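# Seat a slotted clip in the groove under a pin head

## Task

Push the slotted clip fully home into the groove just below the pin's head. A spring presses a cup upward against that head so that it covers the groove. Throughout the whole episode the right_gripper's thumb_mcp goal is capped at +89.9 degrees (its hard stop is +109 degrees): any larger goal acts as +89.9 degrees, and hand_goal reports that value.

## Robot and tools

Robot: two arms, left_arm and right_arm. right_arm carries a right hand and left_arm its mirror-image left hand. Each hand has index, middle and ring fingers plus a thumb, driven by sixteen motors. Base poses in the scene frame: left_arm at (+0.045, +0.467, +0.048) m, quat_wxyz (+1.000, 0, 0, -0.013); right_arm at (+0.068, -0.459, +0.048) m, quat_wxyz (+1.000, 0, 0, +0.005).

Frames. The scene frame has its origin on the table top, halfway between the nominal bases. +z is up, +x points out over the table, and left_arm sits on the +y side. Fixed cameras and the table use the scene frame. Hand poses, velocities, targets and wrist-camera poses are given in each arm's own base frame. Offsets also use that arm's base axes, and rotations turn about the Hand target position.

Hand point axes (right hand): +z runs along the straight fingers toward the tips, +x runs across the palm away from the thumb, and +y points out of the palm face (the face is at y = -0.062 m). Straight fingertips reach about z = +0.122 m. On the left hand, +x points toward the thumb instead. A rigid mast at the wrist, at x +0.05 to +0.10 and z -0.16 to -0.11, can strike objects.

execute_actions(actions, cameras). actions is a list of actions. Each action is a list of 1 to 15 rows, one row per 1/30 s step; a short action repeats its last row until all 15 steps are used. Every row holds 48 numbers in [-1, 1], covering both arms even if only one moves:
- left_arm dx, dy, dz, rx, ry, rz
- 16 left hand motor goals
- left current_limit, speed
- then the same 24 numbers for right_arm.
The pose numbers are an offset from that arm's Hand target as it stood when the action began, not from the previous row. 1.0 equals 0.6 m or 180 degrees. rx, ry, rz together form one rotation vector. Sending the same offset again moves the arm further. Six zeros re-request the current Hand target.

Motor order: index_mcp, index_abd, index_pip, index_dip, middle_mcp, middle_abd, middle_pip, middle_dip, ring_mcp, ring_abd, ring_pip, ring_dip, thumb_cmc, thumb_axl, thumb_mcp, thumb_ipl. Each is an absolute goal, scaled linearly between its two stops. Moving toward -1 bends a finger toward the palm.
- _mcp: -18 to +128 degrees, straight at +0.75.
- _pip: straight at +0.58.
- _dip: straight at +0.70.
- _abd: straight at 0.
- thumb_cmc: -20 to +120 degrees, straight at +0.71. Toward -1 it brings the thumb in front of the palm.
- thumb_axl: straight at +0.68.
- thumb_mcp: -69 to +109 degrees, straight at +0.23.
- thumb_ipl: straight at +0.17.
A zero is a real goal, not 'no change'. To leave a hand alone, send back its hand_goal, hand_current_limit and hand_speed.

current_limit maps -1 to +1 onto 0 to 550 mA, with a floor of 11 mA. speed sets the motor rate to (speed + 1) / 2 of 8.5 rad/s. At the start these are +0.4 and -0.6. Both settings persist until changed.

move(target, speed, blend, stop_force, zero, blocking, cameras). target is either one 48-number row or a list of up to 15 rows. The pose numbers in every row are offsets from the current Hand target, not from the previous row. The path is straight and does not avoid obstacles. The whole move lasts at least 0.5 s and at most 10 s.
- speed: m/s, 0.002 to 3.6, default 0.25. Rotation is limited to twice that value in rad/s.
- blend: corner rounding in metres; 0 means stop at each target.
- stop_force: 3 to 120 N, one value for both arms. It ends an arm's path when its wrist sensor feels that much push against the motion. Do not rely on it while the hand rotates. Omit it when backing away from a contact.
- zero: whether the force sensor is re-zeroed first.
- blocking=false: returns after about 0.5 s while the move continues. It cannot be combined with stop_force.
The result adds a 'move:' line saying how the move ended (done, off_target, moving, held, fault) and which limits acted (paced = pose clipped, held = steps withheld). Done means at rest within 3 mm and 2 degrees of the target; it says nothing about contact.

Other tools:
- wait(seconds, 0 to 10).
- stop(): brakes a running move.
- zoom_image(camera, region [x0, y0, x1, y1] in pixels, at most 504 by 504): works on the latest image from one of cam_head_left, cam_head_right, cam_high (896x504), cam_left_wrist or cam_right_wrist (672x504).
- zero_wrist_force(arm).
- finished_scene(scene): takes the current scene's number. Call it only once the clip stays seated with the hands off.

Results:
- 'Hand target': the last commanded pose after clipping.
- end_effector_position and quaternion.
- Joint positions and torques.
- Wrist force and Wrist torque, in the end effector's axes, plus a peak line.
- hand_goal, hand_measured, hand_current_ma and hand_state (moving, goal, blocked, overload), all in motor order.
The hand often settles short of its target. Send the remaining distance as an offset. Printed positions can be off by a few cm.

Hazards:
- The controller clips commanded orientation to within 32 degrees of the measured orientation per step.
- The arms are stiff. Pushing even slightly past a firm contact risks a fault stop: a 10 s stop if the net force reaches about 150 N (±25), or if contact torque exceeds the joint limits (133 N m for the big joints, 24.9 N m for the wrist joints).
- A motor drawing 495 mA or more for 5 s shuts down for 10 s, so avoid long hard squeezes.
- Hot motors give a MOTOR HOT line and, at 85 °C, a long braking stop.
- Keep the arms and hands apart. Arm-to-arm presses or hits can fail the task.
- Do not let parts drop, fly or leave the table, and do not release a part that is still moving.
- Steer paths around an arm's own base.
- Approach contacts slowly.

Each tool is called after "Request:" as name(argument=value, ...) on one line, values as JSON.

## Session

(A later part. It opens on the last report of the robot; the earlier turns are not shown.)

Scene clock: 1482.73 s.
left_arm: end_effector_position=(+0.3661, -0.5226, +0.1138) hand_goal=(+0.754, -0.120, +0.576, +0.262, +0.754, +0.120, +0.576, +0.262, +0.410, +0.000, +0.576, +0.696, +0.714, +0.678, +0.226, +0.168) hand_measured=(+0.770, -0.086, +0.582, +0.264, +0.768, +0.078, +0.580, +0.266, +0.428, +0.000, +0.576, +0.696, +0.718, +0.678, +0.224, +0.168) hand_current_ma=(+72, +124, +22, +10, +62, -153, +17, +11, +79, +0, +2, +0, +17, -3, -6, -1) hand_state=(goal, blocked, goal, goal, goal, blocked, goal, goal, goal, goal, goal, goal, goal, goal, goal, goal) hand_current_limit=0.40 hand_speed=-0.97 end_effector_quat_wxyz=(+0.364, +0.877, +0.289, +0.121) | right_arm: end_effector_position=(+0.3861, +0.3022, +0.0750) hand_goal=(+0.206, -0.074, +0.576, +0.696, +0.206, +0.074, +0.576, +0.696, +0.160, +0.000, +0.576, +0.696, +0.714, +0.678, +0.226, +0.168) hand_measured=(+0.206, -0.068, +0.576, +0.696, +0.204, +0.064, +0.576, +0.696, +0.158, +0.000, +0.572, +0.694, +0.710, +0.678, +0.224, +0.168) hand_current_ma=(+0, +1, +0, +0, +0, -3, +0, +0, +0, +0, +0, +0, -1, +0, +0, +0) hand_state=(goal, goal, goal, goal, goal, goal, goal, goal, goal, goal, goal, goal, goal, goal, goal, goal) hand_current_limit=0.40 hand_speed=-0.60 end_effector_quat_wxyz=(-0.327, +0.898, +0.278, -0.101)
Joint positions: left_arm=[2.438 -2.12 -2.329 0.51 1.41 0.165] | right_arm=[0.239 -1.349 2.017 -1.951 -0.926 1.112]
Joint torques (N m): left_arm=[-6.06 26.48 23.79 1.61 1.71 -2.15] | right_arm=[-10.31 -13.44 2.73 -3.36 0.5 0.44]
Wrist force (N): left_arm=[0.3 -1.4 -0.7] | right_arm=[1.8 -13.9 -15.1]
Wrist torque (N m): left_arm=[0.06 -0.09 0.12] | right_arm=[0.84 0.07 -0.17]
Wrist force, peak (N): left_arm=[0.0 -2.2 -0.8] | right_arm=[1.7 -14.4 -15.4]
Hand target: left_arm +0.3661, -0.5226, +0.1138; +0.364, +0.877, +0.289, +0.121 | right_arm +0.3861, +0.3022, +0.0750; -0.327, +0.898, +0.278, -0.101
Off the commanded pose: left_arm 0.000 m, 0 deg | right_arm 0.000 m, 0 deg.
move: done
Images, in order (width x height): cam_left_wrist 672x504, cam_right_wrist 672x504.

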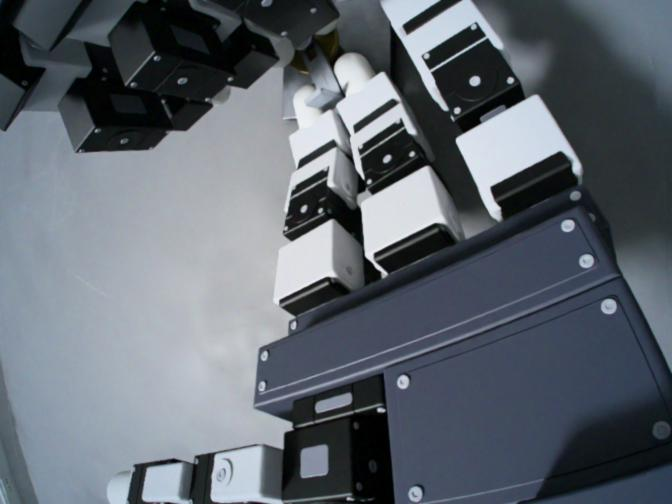

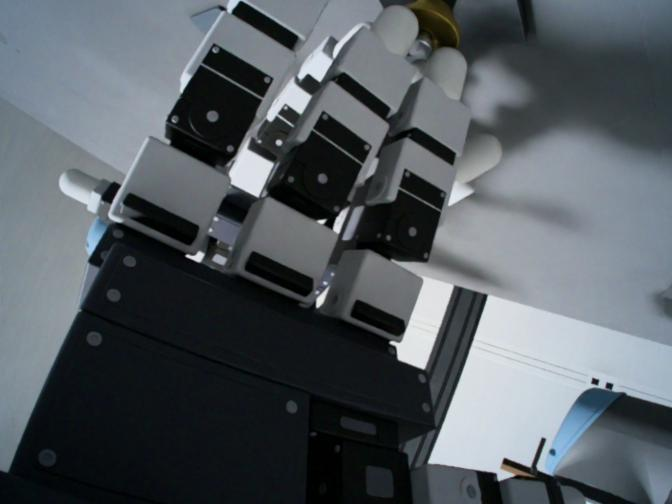

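Request:
zoom_image(camera="cam_right_wrist", region=[410, 20, 440, 50])

Request:
zoom_image(camera="cam_right_wrist", region=[380, 0, 480, 100])

Scaled by 16.800 from the camera's 672x504 image, which has a finer 960x720 frame.

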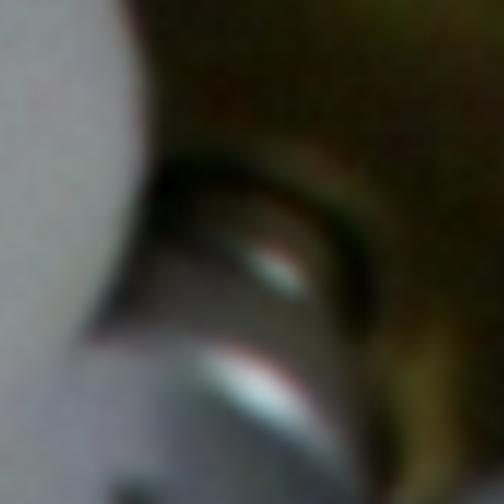

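Scaled by 5.040 from the camera's 672x504 image, which has a finer 960x720 frame.

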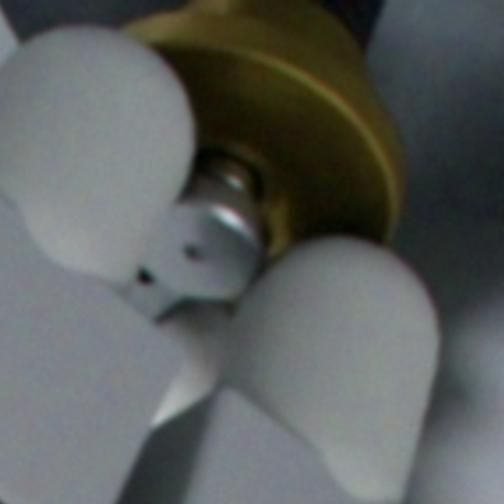

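Request:
move(target=[[-0.00397,0.00536,0,0,0,0,0.754,-0.12,0.576,0.261,0.754,0.12,0.576,0.261,0.41,0,0.576,0.696,0.714,0.678,0.226,0.168,0.4,-0.97,0,0,0,0,0,0,0.2055,-0.074,0.576,0.696,0.2055,0.074,0.576,0.696,0.16,0,0.576,0.696,0.714,0.678,0.226,0.168,0.4,-0.6],[-0.00397,0.00536,-0.005,0,0,0,0.754,-0.12,0.576,0.261,0.754,0.12,0.576,0.261,0.41,0,0.576,0.696,0.714,0.678,0.226,0.168,0.4,-0.97,0,0,0,0,0,0,0.2055,-0.074,0.576,0.696,0.2055,0.074,0.576,0.696,0.16,0,0.576,0.696,0.714,0.678,0.226,0.168,0.4,-0.6]], speed=0.01, cameras=["cam_left_wrist","cam_right_wrist"])

Request:
zoom_image(camera="cam_left_wrist", region=[280, 20, 330, 70])

Request:
zoom_image(camera="cam_right_wrist", region=[395, 30, 435, 70])

Scene clock: 1523.63 s.
left_arm: end_effector_position=(+0.3636, -0.5194, +0.1108) hand_goal=(+0.754, -0.120, +0.576, +0.262, +0.754, +0.120, +0.576, +0.262, +0.410, +0.000, +0.576, +0.696, +0.714, +0.678, +0.226, +0.168) hand_measured=(+0.770, -0.092, +0.582, +0.264, +0.766, +0.090, +0.580, +0.264, +0.428, +0.000, +0.576, +0.696, +0.718, +0.678, +0.224, +0.168) hand_current_ma=(+65, +101, +21, +10, +54, -108, +13, +9, +79, +0, +2, +0, +17, -3, -6, -1) hand_state=(goal, blocked, goal, goal, goal, blocked, goal, goal, goal, goal, goal, goal, goal, goal, goal, goal) hand_current_limit=0.40 hand_speed=-0.97 end_effector_quat_wxyz=(+0.363, +0.877, +0.289, +0.121) | right_arm: end_effector_position=(+0.3861, +0.3022, +0.0750) hand_goal=(+0.206, -0.074, +0.576, +0.696, +0.206, +0.074, +0.576, +0.696, +0.160, +0.000, +0.576, +0.696, +0.714, +0.678, +0.226, +0.168) hand_measured=(+0.206, -0.068, +0.576, +0.696, +0.204, +0.064, +0.576, +0.696, +0.158, +0.000, +0.572, +0.694, +0.710, +0.678, +0.224, +0.168) hand_current_ma=(+0, +1, +0, +0, +0, -3, +0, +0, +0, +0, +0, +0, -1, +0, +0, +0) hand_state=(goal, goal, goal, goal, goal, goal, goal, goal, goal, goal, goal, goal, goal, goal, goal, goal) hand_current_limit=0.40 hand_speed=-0.60 end_effector_quat_wxyz=(-0.327, +0.898, +0.278, -0.101)
Joint positions: left_arm=[2.44 -2.126 -2.34 0.526 1.408 0.167] | right_arm=[0.239 -1.349 2.017 -1.951 -0.926 1.112]
Joint torques (N m): left_arm=[10.06 25.62 16.17 4.4 -1.85 2.13] | right_arm=[-9.8 -12.88 2.39 -3.33 0.53 0.43]
Wrist force (N): left_arm=[0.0 -0.7 -0.3] | right_arm=[1.5 -14.1 -14.9]
Wrist torque (N m): left_arm=[-0.04 -0.03 0.01] | right_arm=[0.77 0.10 -0.20]
Wrist force, peak (N): left_arm=[0.0 -2.4 -1.0] | right_arm=[1.5 -14.2 -15.3]
Hand target: left_arm +0.3637, -0.5194, +0.1108; +0.364, +0.877, +0.289, +0.121 | right_arm +0.3861, +0.3022, +0.0750; -0.327, +0.898, +0.278, -0.101
Off the commanded pose: left_arm 0.000 m, 0 deg | right_arm 0.000 m, 0 deg.
move: done
Images, in order (width x height): cam_left_wrist 672x504, cam_right_wrist 672x504.

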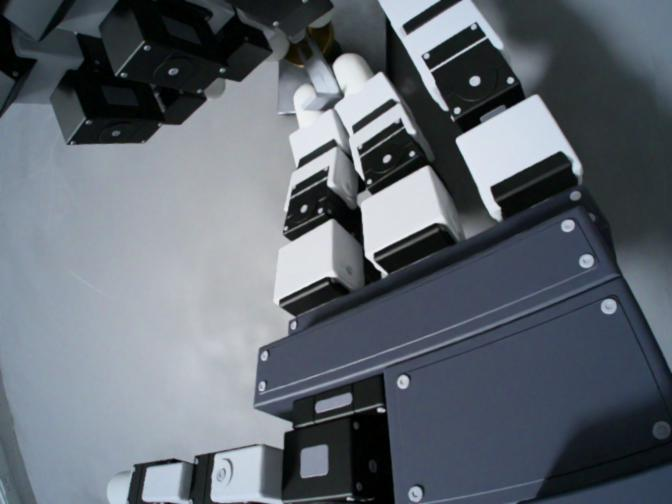

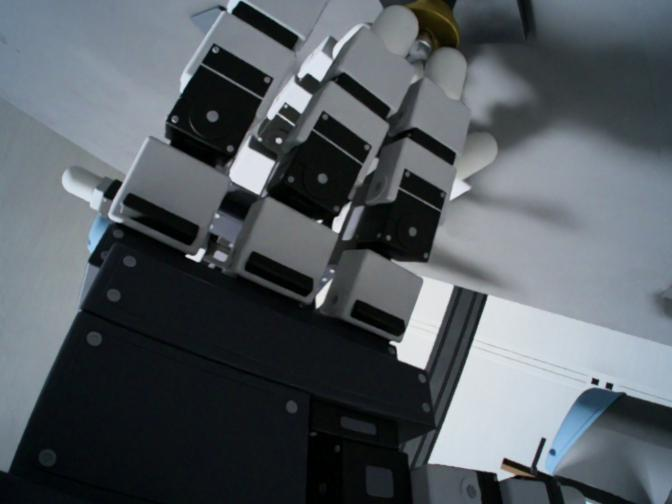

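Scaled by 10.080 from the camera's 672x504 image, which has a finer 960x720 frame.

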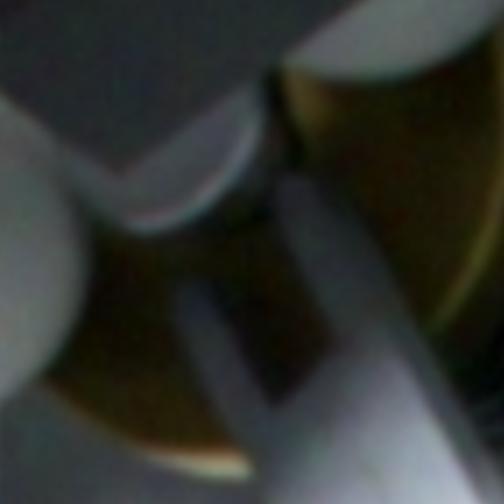

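Scaled by 12.600 from the camera's 672x504 image, which has a finer 960x720 frame.

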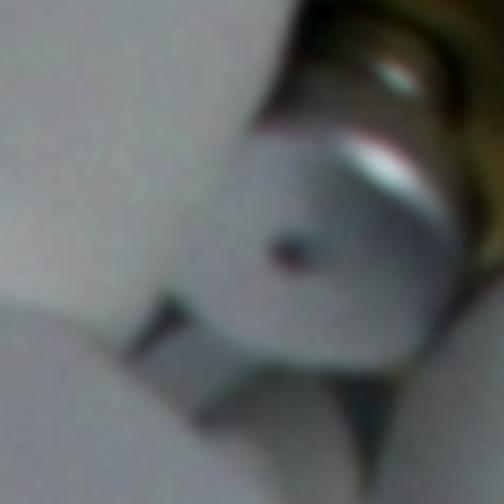

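Request:
zoom_image(camera="cam_left_wrist", region=[280, 40, 370, 130])

Request:
zoom_image(camera="cam_right_wrist", region=[340, 0, 500, 160])

Scaled by 5.600 from the camera's 672x504 image, which has a finer 960x720 frame.

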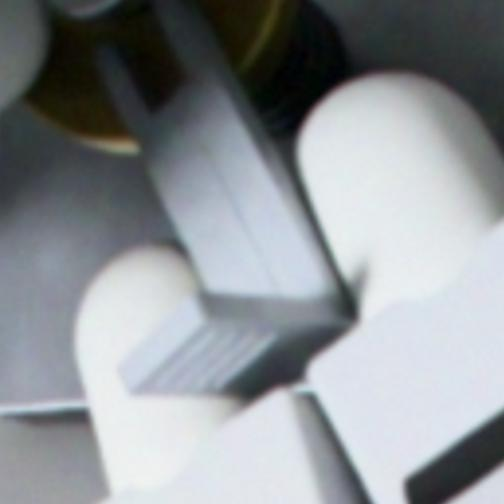

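Scaled by 3.150 from the camera's 672x504 image, which has a finer 960x720 frame.

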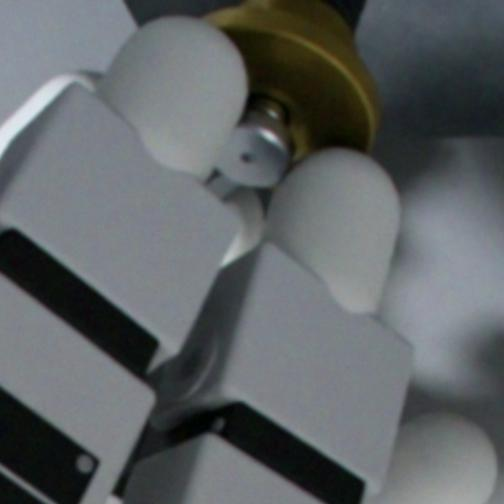

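Request:
execute_actions(actions=[], cameras=["cam_high","cam_head_right","cam_head_left"])

Request:
zoom_image(camera="cam_high", region=[330, 210, 450, 300])

Request:
zoom_image(camera="cam_head_right", region=[430, 370, 530, 460])

Request:
zoom_image(camera="cam_head_left", region=[430, 360, 530, 450])

Scene clock: 1545.20 s.
left_arm: end_effector_position=(+0.3637, -0.5194, +0.1108) hand_goal=(+0.754, -0.120, +0.576, +0.262, +0.754, +0.120, +0.576, +0.262, +0.410, +0.000, +0.576, +0.696, +0.714, +0.678, +0.226, +0.168) hand_measured=(+0.770, -0.092, +0.582, +0.264, +0.766, +0.090, +0.580, +0.264, +0.428, +0.000, +0.576, +0.696, +0.718, +0.678, +0.224, +0.168) hand_current_ma=(+65, +101, +21, +10, +54, -108, +13, +9, +79, +0, +2, +0, +17, -3, -6, -1) hand_state=(goal, blocked, goal, goal, goal, blocked, goal, goal, goal, goal, goal, goal, goal, goal, goal, goal) hand_current_limit=0.40 hand_speed=-0.97 end_effector_quat_wxyz=(+0.364, +0.877, +0.289, +0.121) | right_arm: end_effector_position=(+0.3861, +0.3022, +0.0750) hand_goal=(+0.206, -0.074, +0.576, +0.696, +0.206, +0.074, +0.576, +0.696, +0.160, +0.000, +0.576, +0.696, +0.714, +0.678, +0.226, +0.168) hand_measured=(+0.206, -0.068, +0.576, +0.696, +0.204, +0.064, +0.576, +0.696, +0.158, +0.000, +0.572, +0.694, +0.710, +0.678, +0.224, +0.168) hand_current_ma=(+0, +1, +0, +0, +0, -3, +0, +0, +0, +0, +0, +0, -1, +0, +0, +0) hand_state=(goal, goal, goal, goal, goal, goal, goal, goal, goal, goal, goal, goal, goal, goal, goal, goal) hand_current_limit=0.40 hand_speed=-0.60 end_effector_quat_wxyz=(-0.327, +0.898, +0.278, -0.101)
Joint positions: left_arm=[2.44 -2.126 -2.34 0.527 1.408 0.167] | right_arm=[0.239 -1.349 2.017 -1.951 -0.926 1.112]
Joint velocities: within noise
Joint torques (N m): left_arm=[8.86 27.16 22.09 4.39 -1.7 1.48] | right_arm=[-10.86 -13.11 2.26 -3.41 0.55 0.35]
Wrist force (N): left_arm=[0.1 -1.6 -0.4] | right_arm=[1.3 -14.1 -14.9]
Wrist torque (N m): left_arm=[-0.11 -0.05 0.03] | right_arm=[0.78 0.12 -0.21]
Wrist force, peak (N): left_arm=[0.4 -1.7 -0.5] | right_arm=[1.5 -14.1 -15.2]
Hand target: left_arm +0.3637, -0.5194, +0.1108; +0.364, +0.877, +0.289, +0.121 | right_arm +0.3861, +0.3022, +0.0750; -0.327, +0.898, +0.278, -0.101
Off the commanded pose: left_arm 0.000 m, 0 deg | right_arm 0.000 m, 0 deg.
Images, in order (width x height): cam_head_left 896x504, cam_head_right 896x504, cam_high 896x504.

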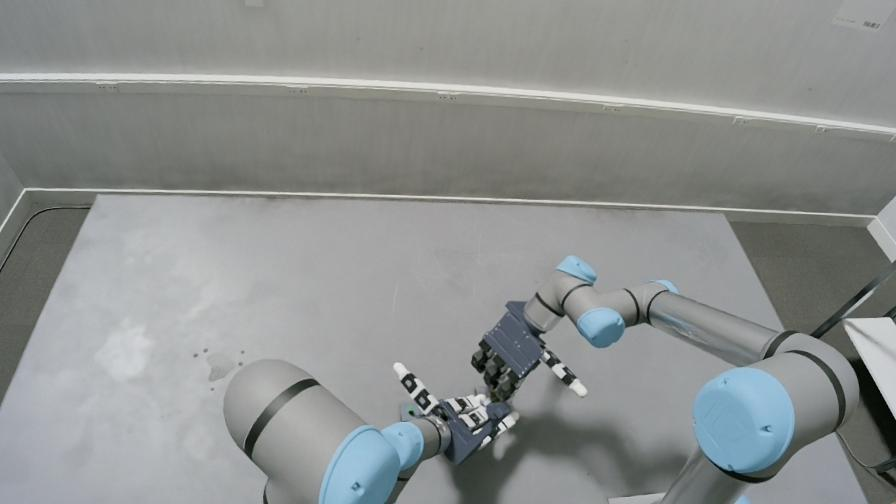

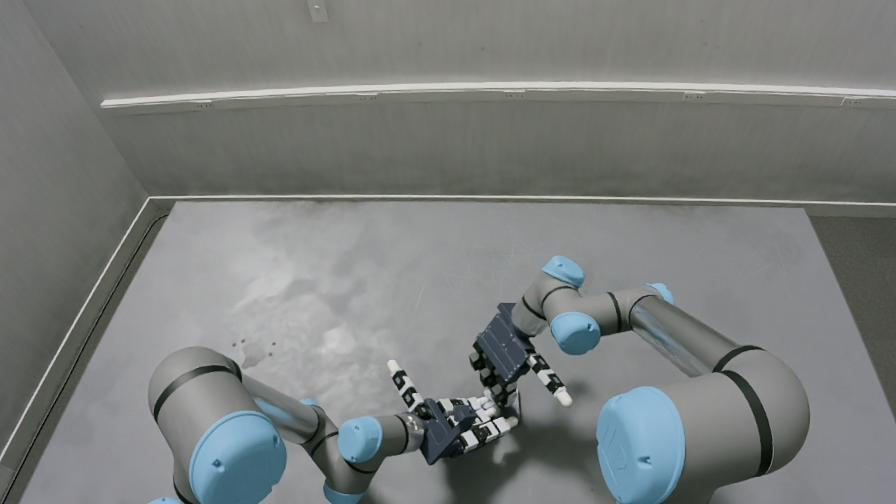

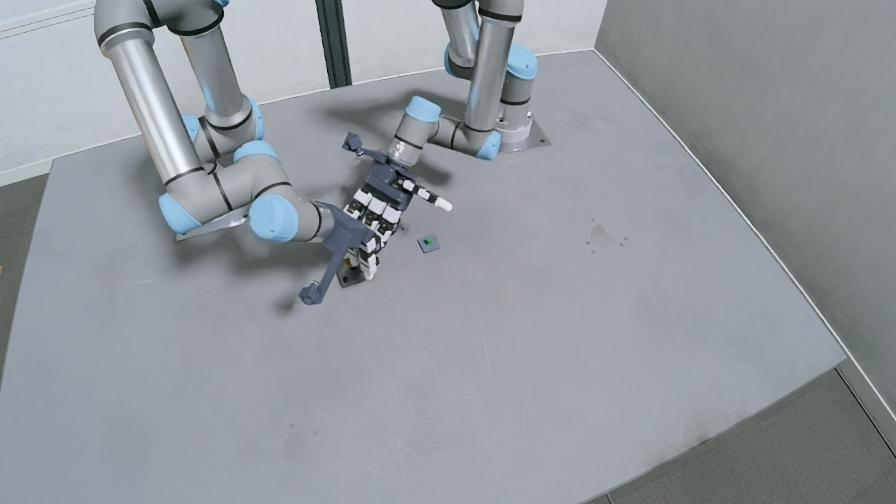

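Scaled by 4.200.

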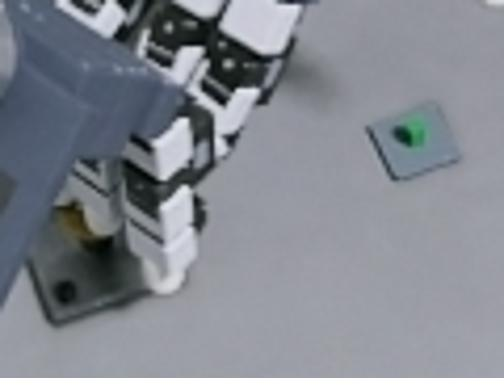

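Scaled by 5.040.

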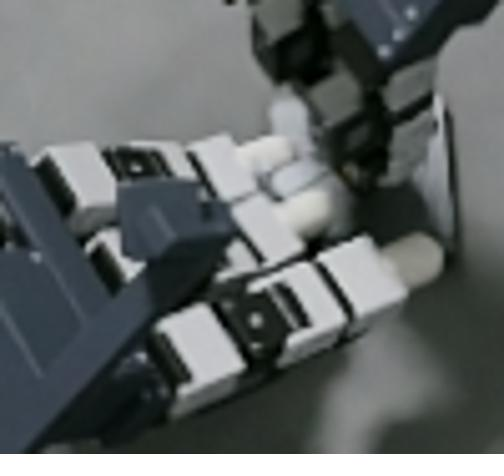

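Scaled by 5.040.

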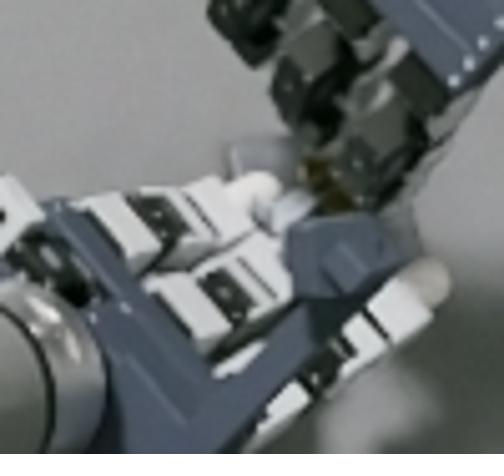

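Request:
move(target=[[-0.0397,0.0536,0.005,0,0,0,0.754,-0.12,0.576,0.261,0.754,0.12,0.576,0.261,0.41,0,0.576,0.696,0.714,0.678,0.226,0.168,0.4,-0.97,0,0,0,0,0,0,0.2055,-0.074,0.576,0.696,0.2055,0.074,0.576,0.696,0.16,0,0.576,0.696,0.714,0.678,0.226,0.168,0.4,-0.6],[-0.0694,0.0938,0.03,0,0,0,0.754,-0.12,0.576,0.261,0.754,0.12,0.576,0.261,0.41,0,0.576,0.696,0.714,0.678,0.226,0.168,0.4,-0.97,0,0,0.03,0,0,0,0.2055,-0.074,0.576,0.696,0.2055,0.074,0.576,0.696,0.16,0,0.576,0.696,0.714,0.678,0.226,0.168,0.4,-0.6]], speed=0.03, blend=0.005, cameras=["all"])

Request:
zoom_image(camera="cam_left_wrist", region=[250, 0, 390, 140])

Request:
zoom_image(camera="cam_head_right", region=[430, 350, 530, 450])

Request:
zoom_image(camera="cam_high", region=[330, 210, 450, 300])

Scene clock: 1585.33 s.
left_arm: end_effector_position=(+0.3221, -0.4632, +0.1288) hand_goal=(+0.754, -0.120, +0.576, +0.262, +0.754, +0.120, +0.576, +0.262, +0.410, +0.000, +0.576, +0.696, +0.714, +0.678, +0.226, +0.168) hand_measured=(+0.768, -0.094, +0.582, +0.264, +0.766, +0.092, +0.580, +0.264, +0.428, +0.000, +0.576, +0.696, +0.718, +0.678, +0.224, +0.168) hand_current_ma=(+63, +96, +21, +10, +54, -101, +13, +9, +79, +0, +2, +0, +17, -3, -6, -1) hand_state=(goal, blocked, goal, goal, goal, blocked, goal, goal, goal, goal, goal, goal, goal, goal, goal, goal) hand_current_limit=0.40 hand_speed=-0.97 end_effector_quat_wxyz=(+0.364, +0.877, +0.289, +0.121) | right_arm: end_effector_position=(+0.3861, +0.3022, +0.0930) hand_goal=(+0.206, -0.074, +0.576, +0.696, +0.206, +0.074, +0.576, +0.696, +0.160, +0.000, +0.576, +0.696, +0.714, +0.678, +0.226, +0.168) hand_measured=(+0.206, -0.070, +0.576, +0.696, +0.204, +0.070, +0.576, +0.696, +0.158, +0.000, +0.572, +0.694, +0.710, +0.678, +0.224, +0.168) hand_current_ma=(+0, +0, +0, +0, +0, -1, +0, +0, +0, +0, +0, +0, -1, +0, +0, +0) hand_state=(goal, goal, goal, goal, goal, goal, goal, goal, goal, goal, goal, goal, goal, goal, goal, goal) hand_current_limit=0.40 hand_speed=-0.60 end_effector_quat_wxyz=(-0.327, +0.898, +0.278, -0.101)
Joint positions: left_arm=[2.491 -2.004 -2.538 0.596 1.373 0.203] | right_arm=[0.239 -1.377 1.996 -1.902 -0.926 1.112]
Joint torques (N m): left_arm=[9.41 32.67 -5.1 1.66 -1.94 2.08] | right_arm=[-5.8 -39.58 -35.04 0.57 0.5 0.56]
Wrist force (N): left_arm=[-0.1 -1.0 0.7] | right_arm=[0.8 0.1 0.0]
Wrist torque (N m): left_arm=[-0.18 -0.02 0.02] | right_arm=[0.13 -0.05 -0.09]
Wrist force, peak (N): left_arm=[-0.1 -1.9 -0.4] | right_arm=[2.0 -14.4 -15.2]
Hand target: left_arm +0.3221, -0.4631, +0.1288; +0.364, +0.877, +0.289, +0.121 | right_arm +0.3861, +0.3022, +0.0930; -0.327, +0.898, +0.278, -0.101
Off the commanded pose: left_arm 0.000 m, 0 deg | right_arm 0.000 m, 0 deg.
move: done

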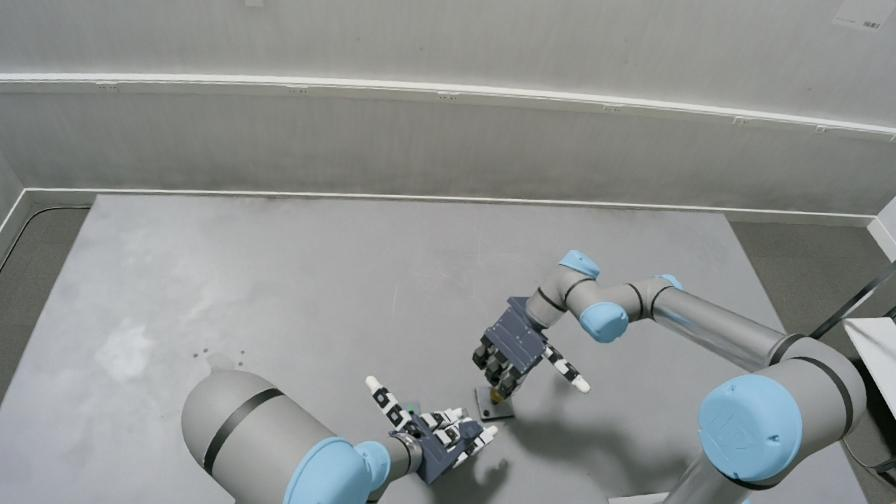

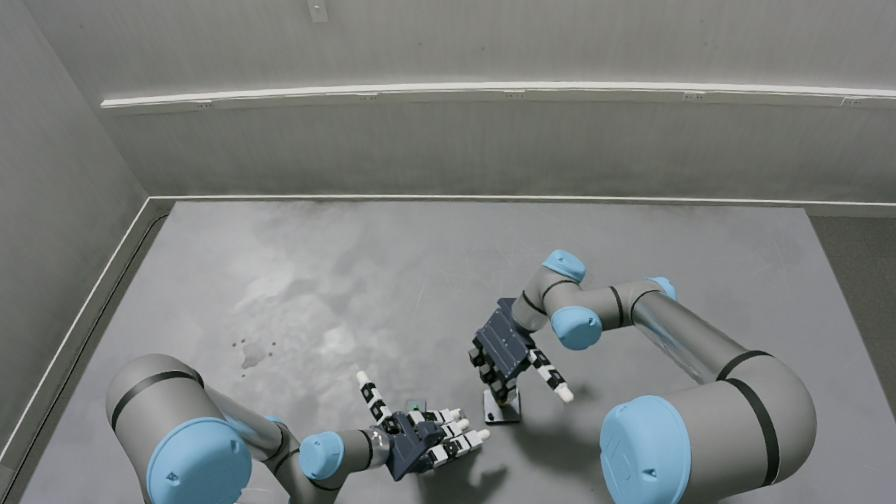

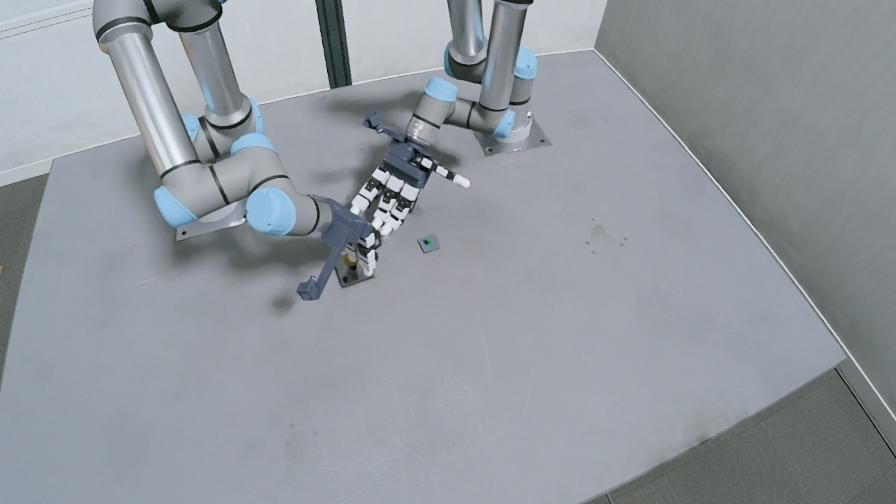

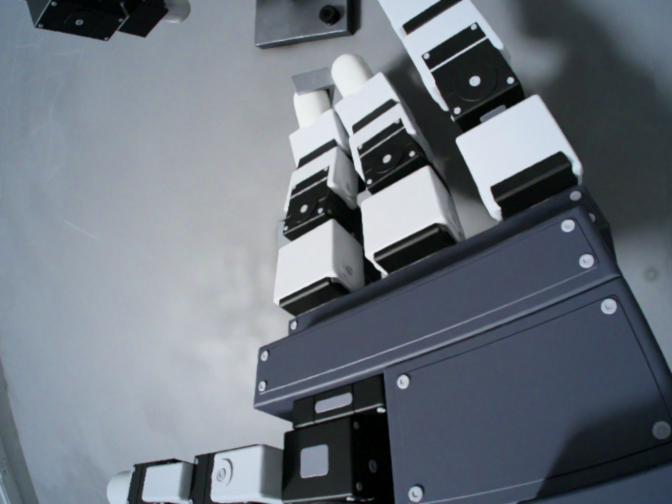

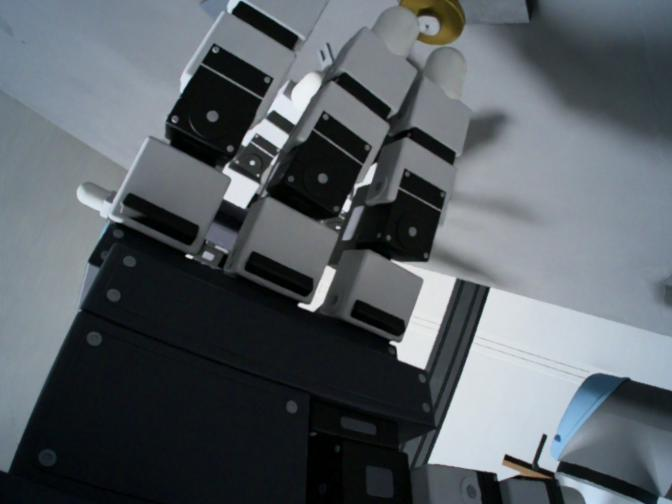

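Scaled by 3.600 from the camera's 672x504 image, which has a finer 960x720 frame.

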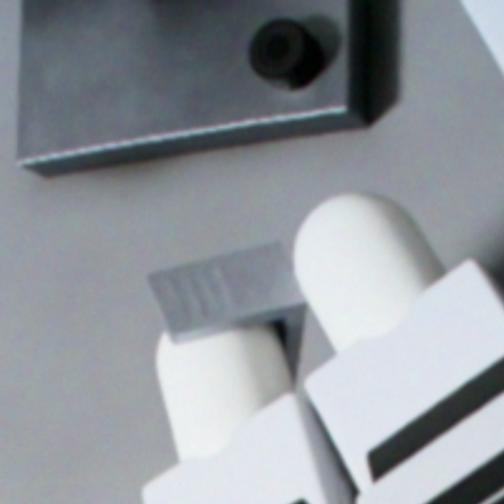

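Scaled by 5.040.

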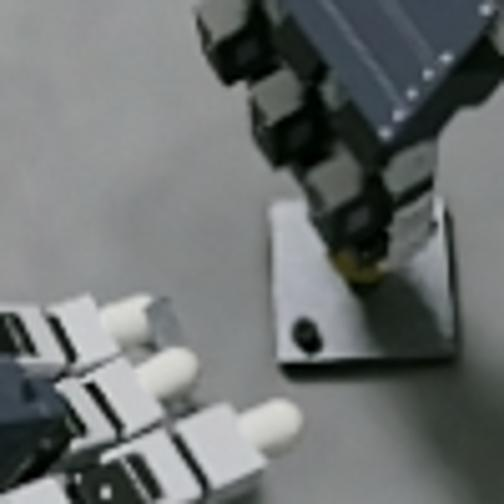

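Scaled by 4.200.

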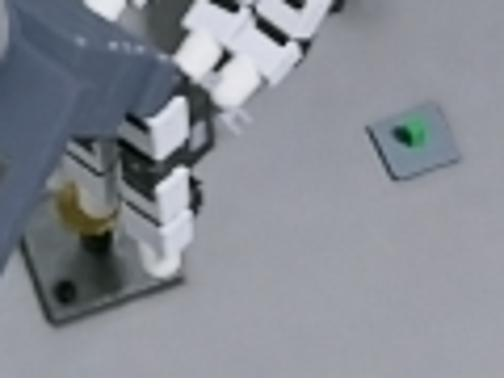

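Request:
zoom_image(camera="cam_right_wrist", region=[270, 20, 370, 120])

Request:
zoom_image(camera="cam_high", region=[360, 215, 400, 255])

Scaled by 5.040 from the camera's 672x504 image, which has a finer 960x720 frame.

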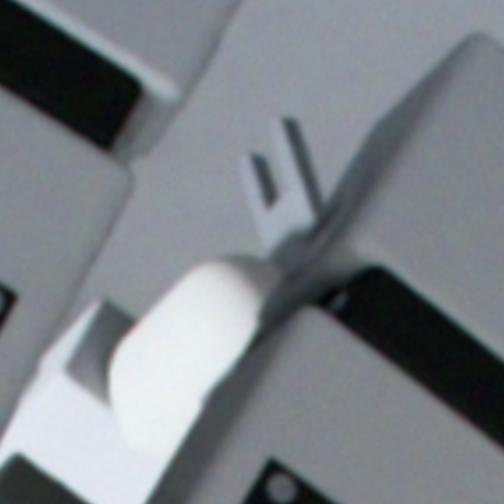

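Scaled by 12.600.

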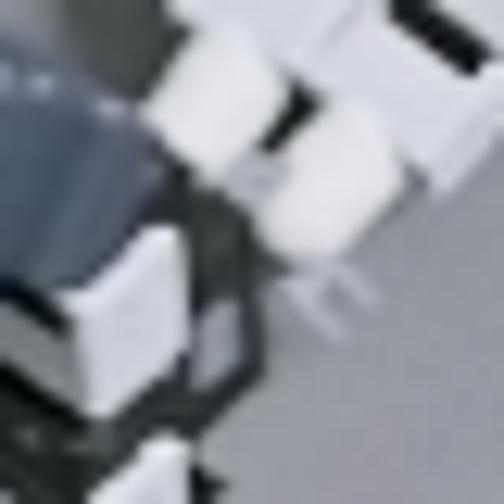

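Request:
move(target=[0,0,-0.0667,0,0,0,0.754,-0.12,0.576,0.261,0.754,0.12,0.576,0.261,0.41,0,0.576,0.696,0.714,0.678,0.226,0.168,0.4,-0.97,0,0,0,0,0,0,0.2055,-0.074,0.576,0.696,0.2055,0.074,0.576,0.696,0.16,0,0.576,0.696,0.714,0.678,0.226,0.168,0.4,-0.6], speed=0.02, stop_force=3, cameras=["cam_left_wrist","cam_high"])

Request:
zoom_image(camera="cam_left_wrist", region=[250, 0, 390, 140])

Request:
zoom_image(camera="cam_high", region=[350, 200, 430, 260])

Scene clock: 1632.20 s.
left_arm: end_effector_position=(+0.3221, -0.4631, +0.0888) hand_goal=(+0.754, -0.120, +0.576, +0.262, +0.754, +0.120, +0.576, +0.262, +0.410, +0.000, +0.576, +0.696, +0.714, +0.678, +0.226, +0.168) hand_measured=(+0.742, -0.092, +0.566, +0.254, +0.760, +0.074, +0.576, +0.262, +0.428, +0.000, +0.576, +0.696, +0.718, +0.678, +0.224, +0.168) hand_current_ma=(-49, +99, -42, -29, +22, -172, +0, +1, +79, +0, +2, +0, +17, -3, -6, -1) hand_state=(goal, blocked, goal, goal, goal, blocked, goal, goal, goal, goal, goal, goal, goal, goal, goal, goal) hand_current_limit=0.40 hand_speed=-0.97 end_effector_quat_wxyz=(+0.364, +0.877, +0.289, +0.121) | right_arm: end_effector_position=(+0.3861, +0.3022, +0.0930) hand_goal=(+0.206, -0.074, +0.576, +0.696, +0.206, +0.074, +0.576, +0.696, +0.160, +0.000, +0.576, +0.696, +0.714, +0.678, +0.226, +0.168) hand_measured=(+0.206, -0.070, +0.576, +0.696, +0.204, +0.070, +0.576, +0.696, +0.158, +0.000, +0.572, +0.694, +0.710, +0.678, +0.224, +0.168) hand_current_ma=(+0, +0, +0, +0, +0, -1, +0, +0, +0, +0, +0, +0, -1, +0, +0, +0) hand_state=(goal, goal, goal, goal, goal, goal, goal, goal, goal, goal, goal, goal, goal, goal, goal, goal) hand_current_limit=0.40 hand_speed=-0.60 end_effector_quat_wxyz=(-0.327, +0.898, +0.278, -0.101)
Joint positions: left_arm=[2.491 -2.168 -2.529 0.752 1.373 0.204] | right_arm=[0.239 -1.377 1.996 -1.902 -0.926 1.112]
Joint torques (N m): left_arm=[5.56 22.49 17.43 4.05 -1.4 -0.92] | right_arm=[-5.61 -39.06 -35.23 0.66 0.47 -0.75]
Wrist force (N): left_arm=[-0.9 0.3 -1.6] | right_arm=[0.7 0.5 0.3]
Wrist torque (N m): left_arm=[-0.01 -0.08 -0.02] | right_arm=[0.15 -0.04 -0.09]
Wrist force, peak (N): left_arm=[-1.2 0.3 -1.6] | right_arm=[1.1 0.4 -0.3]
Hand target: left_arm +0.3221, -0.4631, +0.0888; +0.364, +0.877, +0.289, +0.121 | right_arm +0.3861, +0.3022, +0.0930; -0.327, +0.898, +0.278, -0.101
Off the commanded pose: left_arm 0.000 m, 0 deg | right_arm 0.000 m, 0 deg.
move: done
Images, in order (width x height): cam_high 896x504, cam_left_wrist 672x504.

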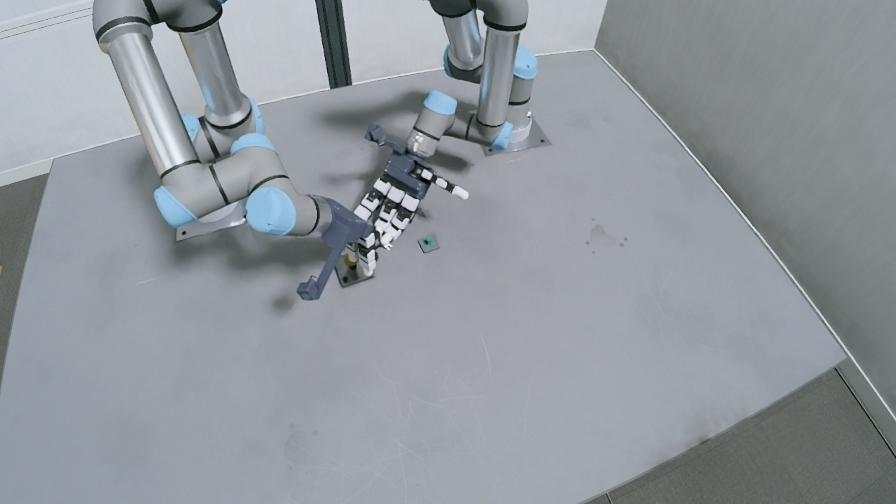

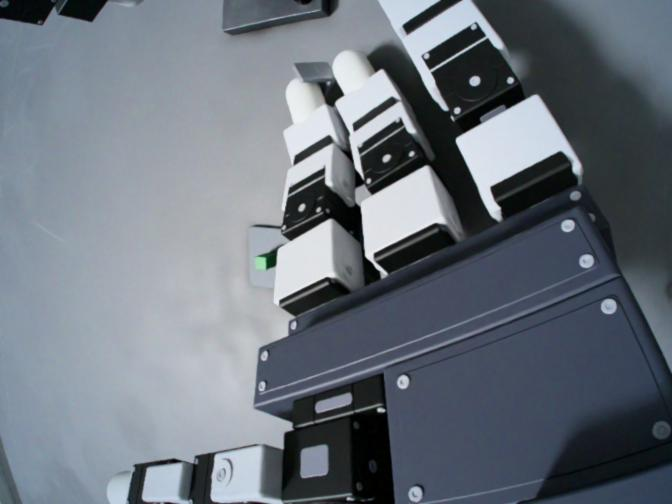

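Scaled by 3.600 from the camera's 672x504 image, which has a finer 960x720 frame.

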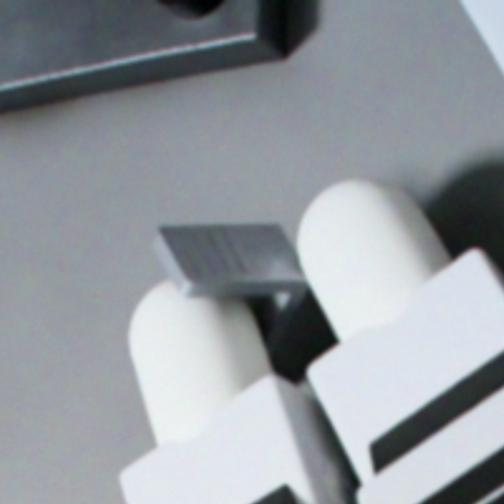

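Scaled by 6.300.

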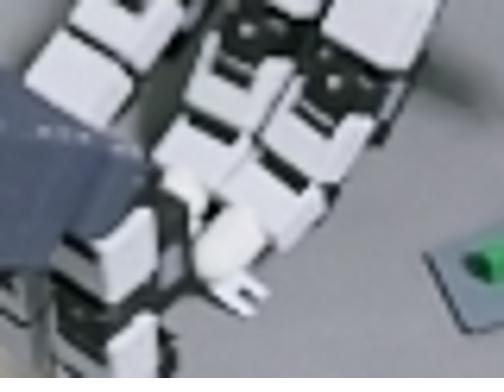

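Request:
move(target=[0,0,-0.008,0,0,0,0.754,-0.12,0.576,0.261,0.754,0.12,0.576,0.261,0.41,0,0.576,0.696,0.714,0.678,0.226,0.168,0.4,-0.97,0,0,0,0,0,0,0.2055,-0.074,0.576,0.696,0.2055,0.074,0.576,0.696,0.16,0,0.576,0.696,0.714,0.678,0.226,0.168,0.4,-0.6], speed=0.02, stop_force=4, cameras=["cam_left_wrist","cam_high"])

Request:
zoom_image(camera="cam_left_wrist", region=[250, 0, 390, 140])

Request:
zoom_image(camera="cam_high", region=[370, 220, 410, 260])

Scene clock: 1644.13 s.
left_arm: end_effector_position=(+0.3221, -0.4631, +0.0840) hand_goal=(+0.754, -0.120, +0.576, +0.262, +0.754, +0.120, +0.576, +0.262, +0.410, +0.000, +0.576, +0.696, +0.714, +0.678, +0.226, +0.168) hand_measured=(+0.734, -0.090, +0.560, +0.252, +0.768, +0.074, +0.580, +0.264, +0.428, +0.000, +0.576, +0.696, +0.718, +0.678, +0.224, +0.168) hand_current_ma=(-85, +105, -62, -39, +59, -173, +17, +5, +79, +0, +2, +0, +17, -3, -6, -1) hand_state=(goal, blocked, goal, goal, goal, blocked, goal, goal, goal, goal, goal, goal, goal, goal, goal, goal) hand_current_limit=0.40 hand_speed=-0.97 end_effector_quat_wxyz=(+0.364, +0.877, +0.289, +0.121) | right_arm: end_effector_position=(+0.3861, +0.3022, +0.0930) hand_goal=(+0.206, -0.074, +0.576, +0.696, +0.206, +0.074, +0.576, +0.696, +0.160, +0.000, +0.576, +0.696, +0.714, +0.678, +0.226, +0.168) hand_measured=(+0.206, -0.070, +0.576, +0.696, +0.204, +0.070, +0.576, +0.696, +0.158, +0.000, +0.572, +0.694, +0.710, +0.678, +0.224, +0.168) hand_current_ma=(+0, +0, +0, +0, +0, -1, +0, +0, +0, +0, +0, +0, -1, +0, +0, +0) hand_state=(goal, goal, goal, goal, goal, goal, goal, goal, goal, goal, goal, goal, goal, goal, goal, goal) hand_current_limit=0.40 hand_speed=-0.60 end_effector_quat_wxyz=(-0.327, +0.898, +0.278, -0.101)
Joint positions: left_arm=[2.491 -2.188 -2.527 0.769 1.373 0.204] | right_arm=[0.239 -1.377 1.996 -1.902 -0.926 1.112]
Joint torques (N m): left_arm=[-4.29 23.36 16.92 3.84 -1.25 -1.67] | right_arm=[-5.01 -38.41 -35.46 0.61 0.47 -0.75]
Wrist force (N): left_arm=[-1.1 0.2 -1.1] | right_arm=[1.0 0.4 -0.1]
Wrist torque (N m): left_arm=[-0.07 -0.06 -0.03] | right_arm=[0.16 -0.07 -0.07]
Wrist force, peak (N): left_arm=[-1.0 0.2 -1.8] | right_arm=[1.1 0.3 0.1]
Hand target: left_arm +0.3221, -0.4631, +0.0840; +0.364, +0.877, +0.289, +0.121 | right_arm +0.3861, +0.3022, +0.0930; -0.327, +0.898, +0.278, -0.101
Off the commanded pose: left_arm 0.000 m, 0 deg | right_arm 0.000 m, 0 deg.
move: done
Images, in order (width x height): cam_high 896x504, cam_left_wrist 672x504.

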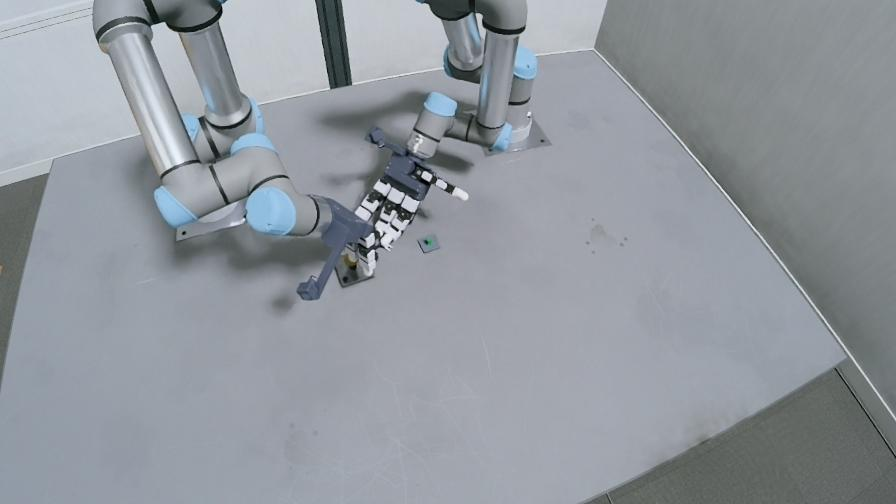

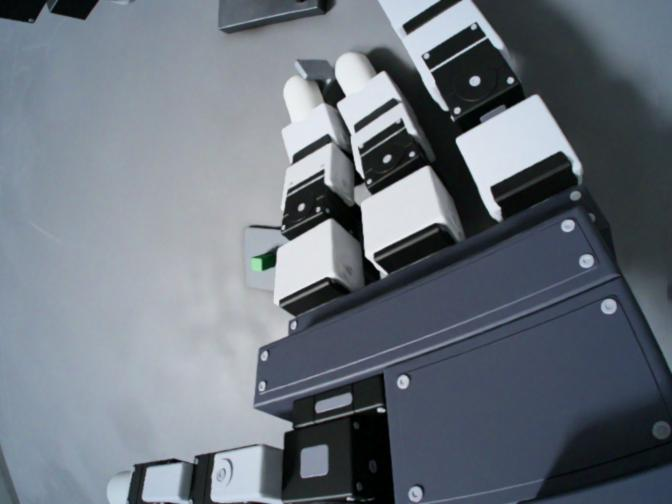

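Scaled by 3.600 from the camera's 672x504 image, which has a finer 960x720 frame.

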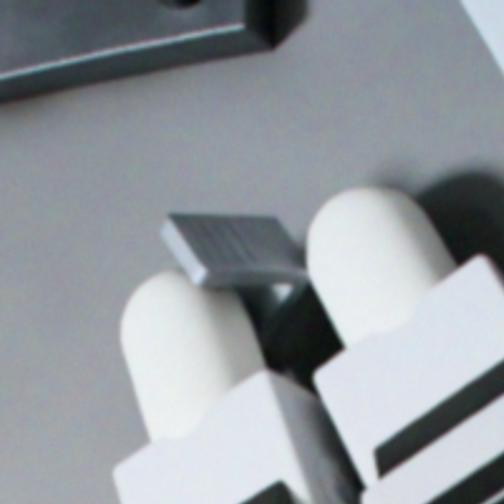

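Scaled by 12.600.

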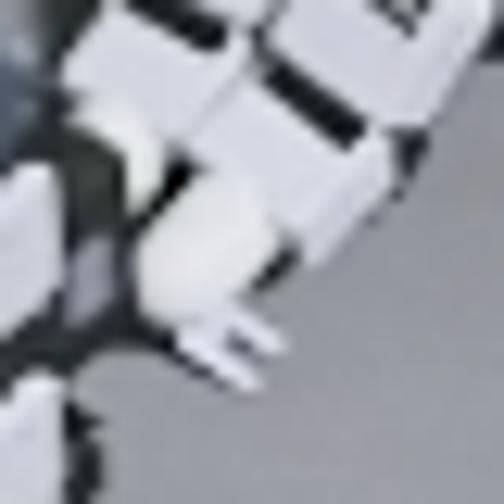

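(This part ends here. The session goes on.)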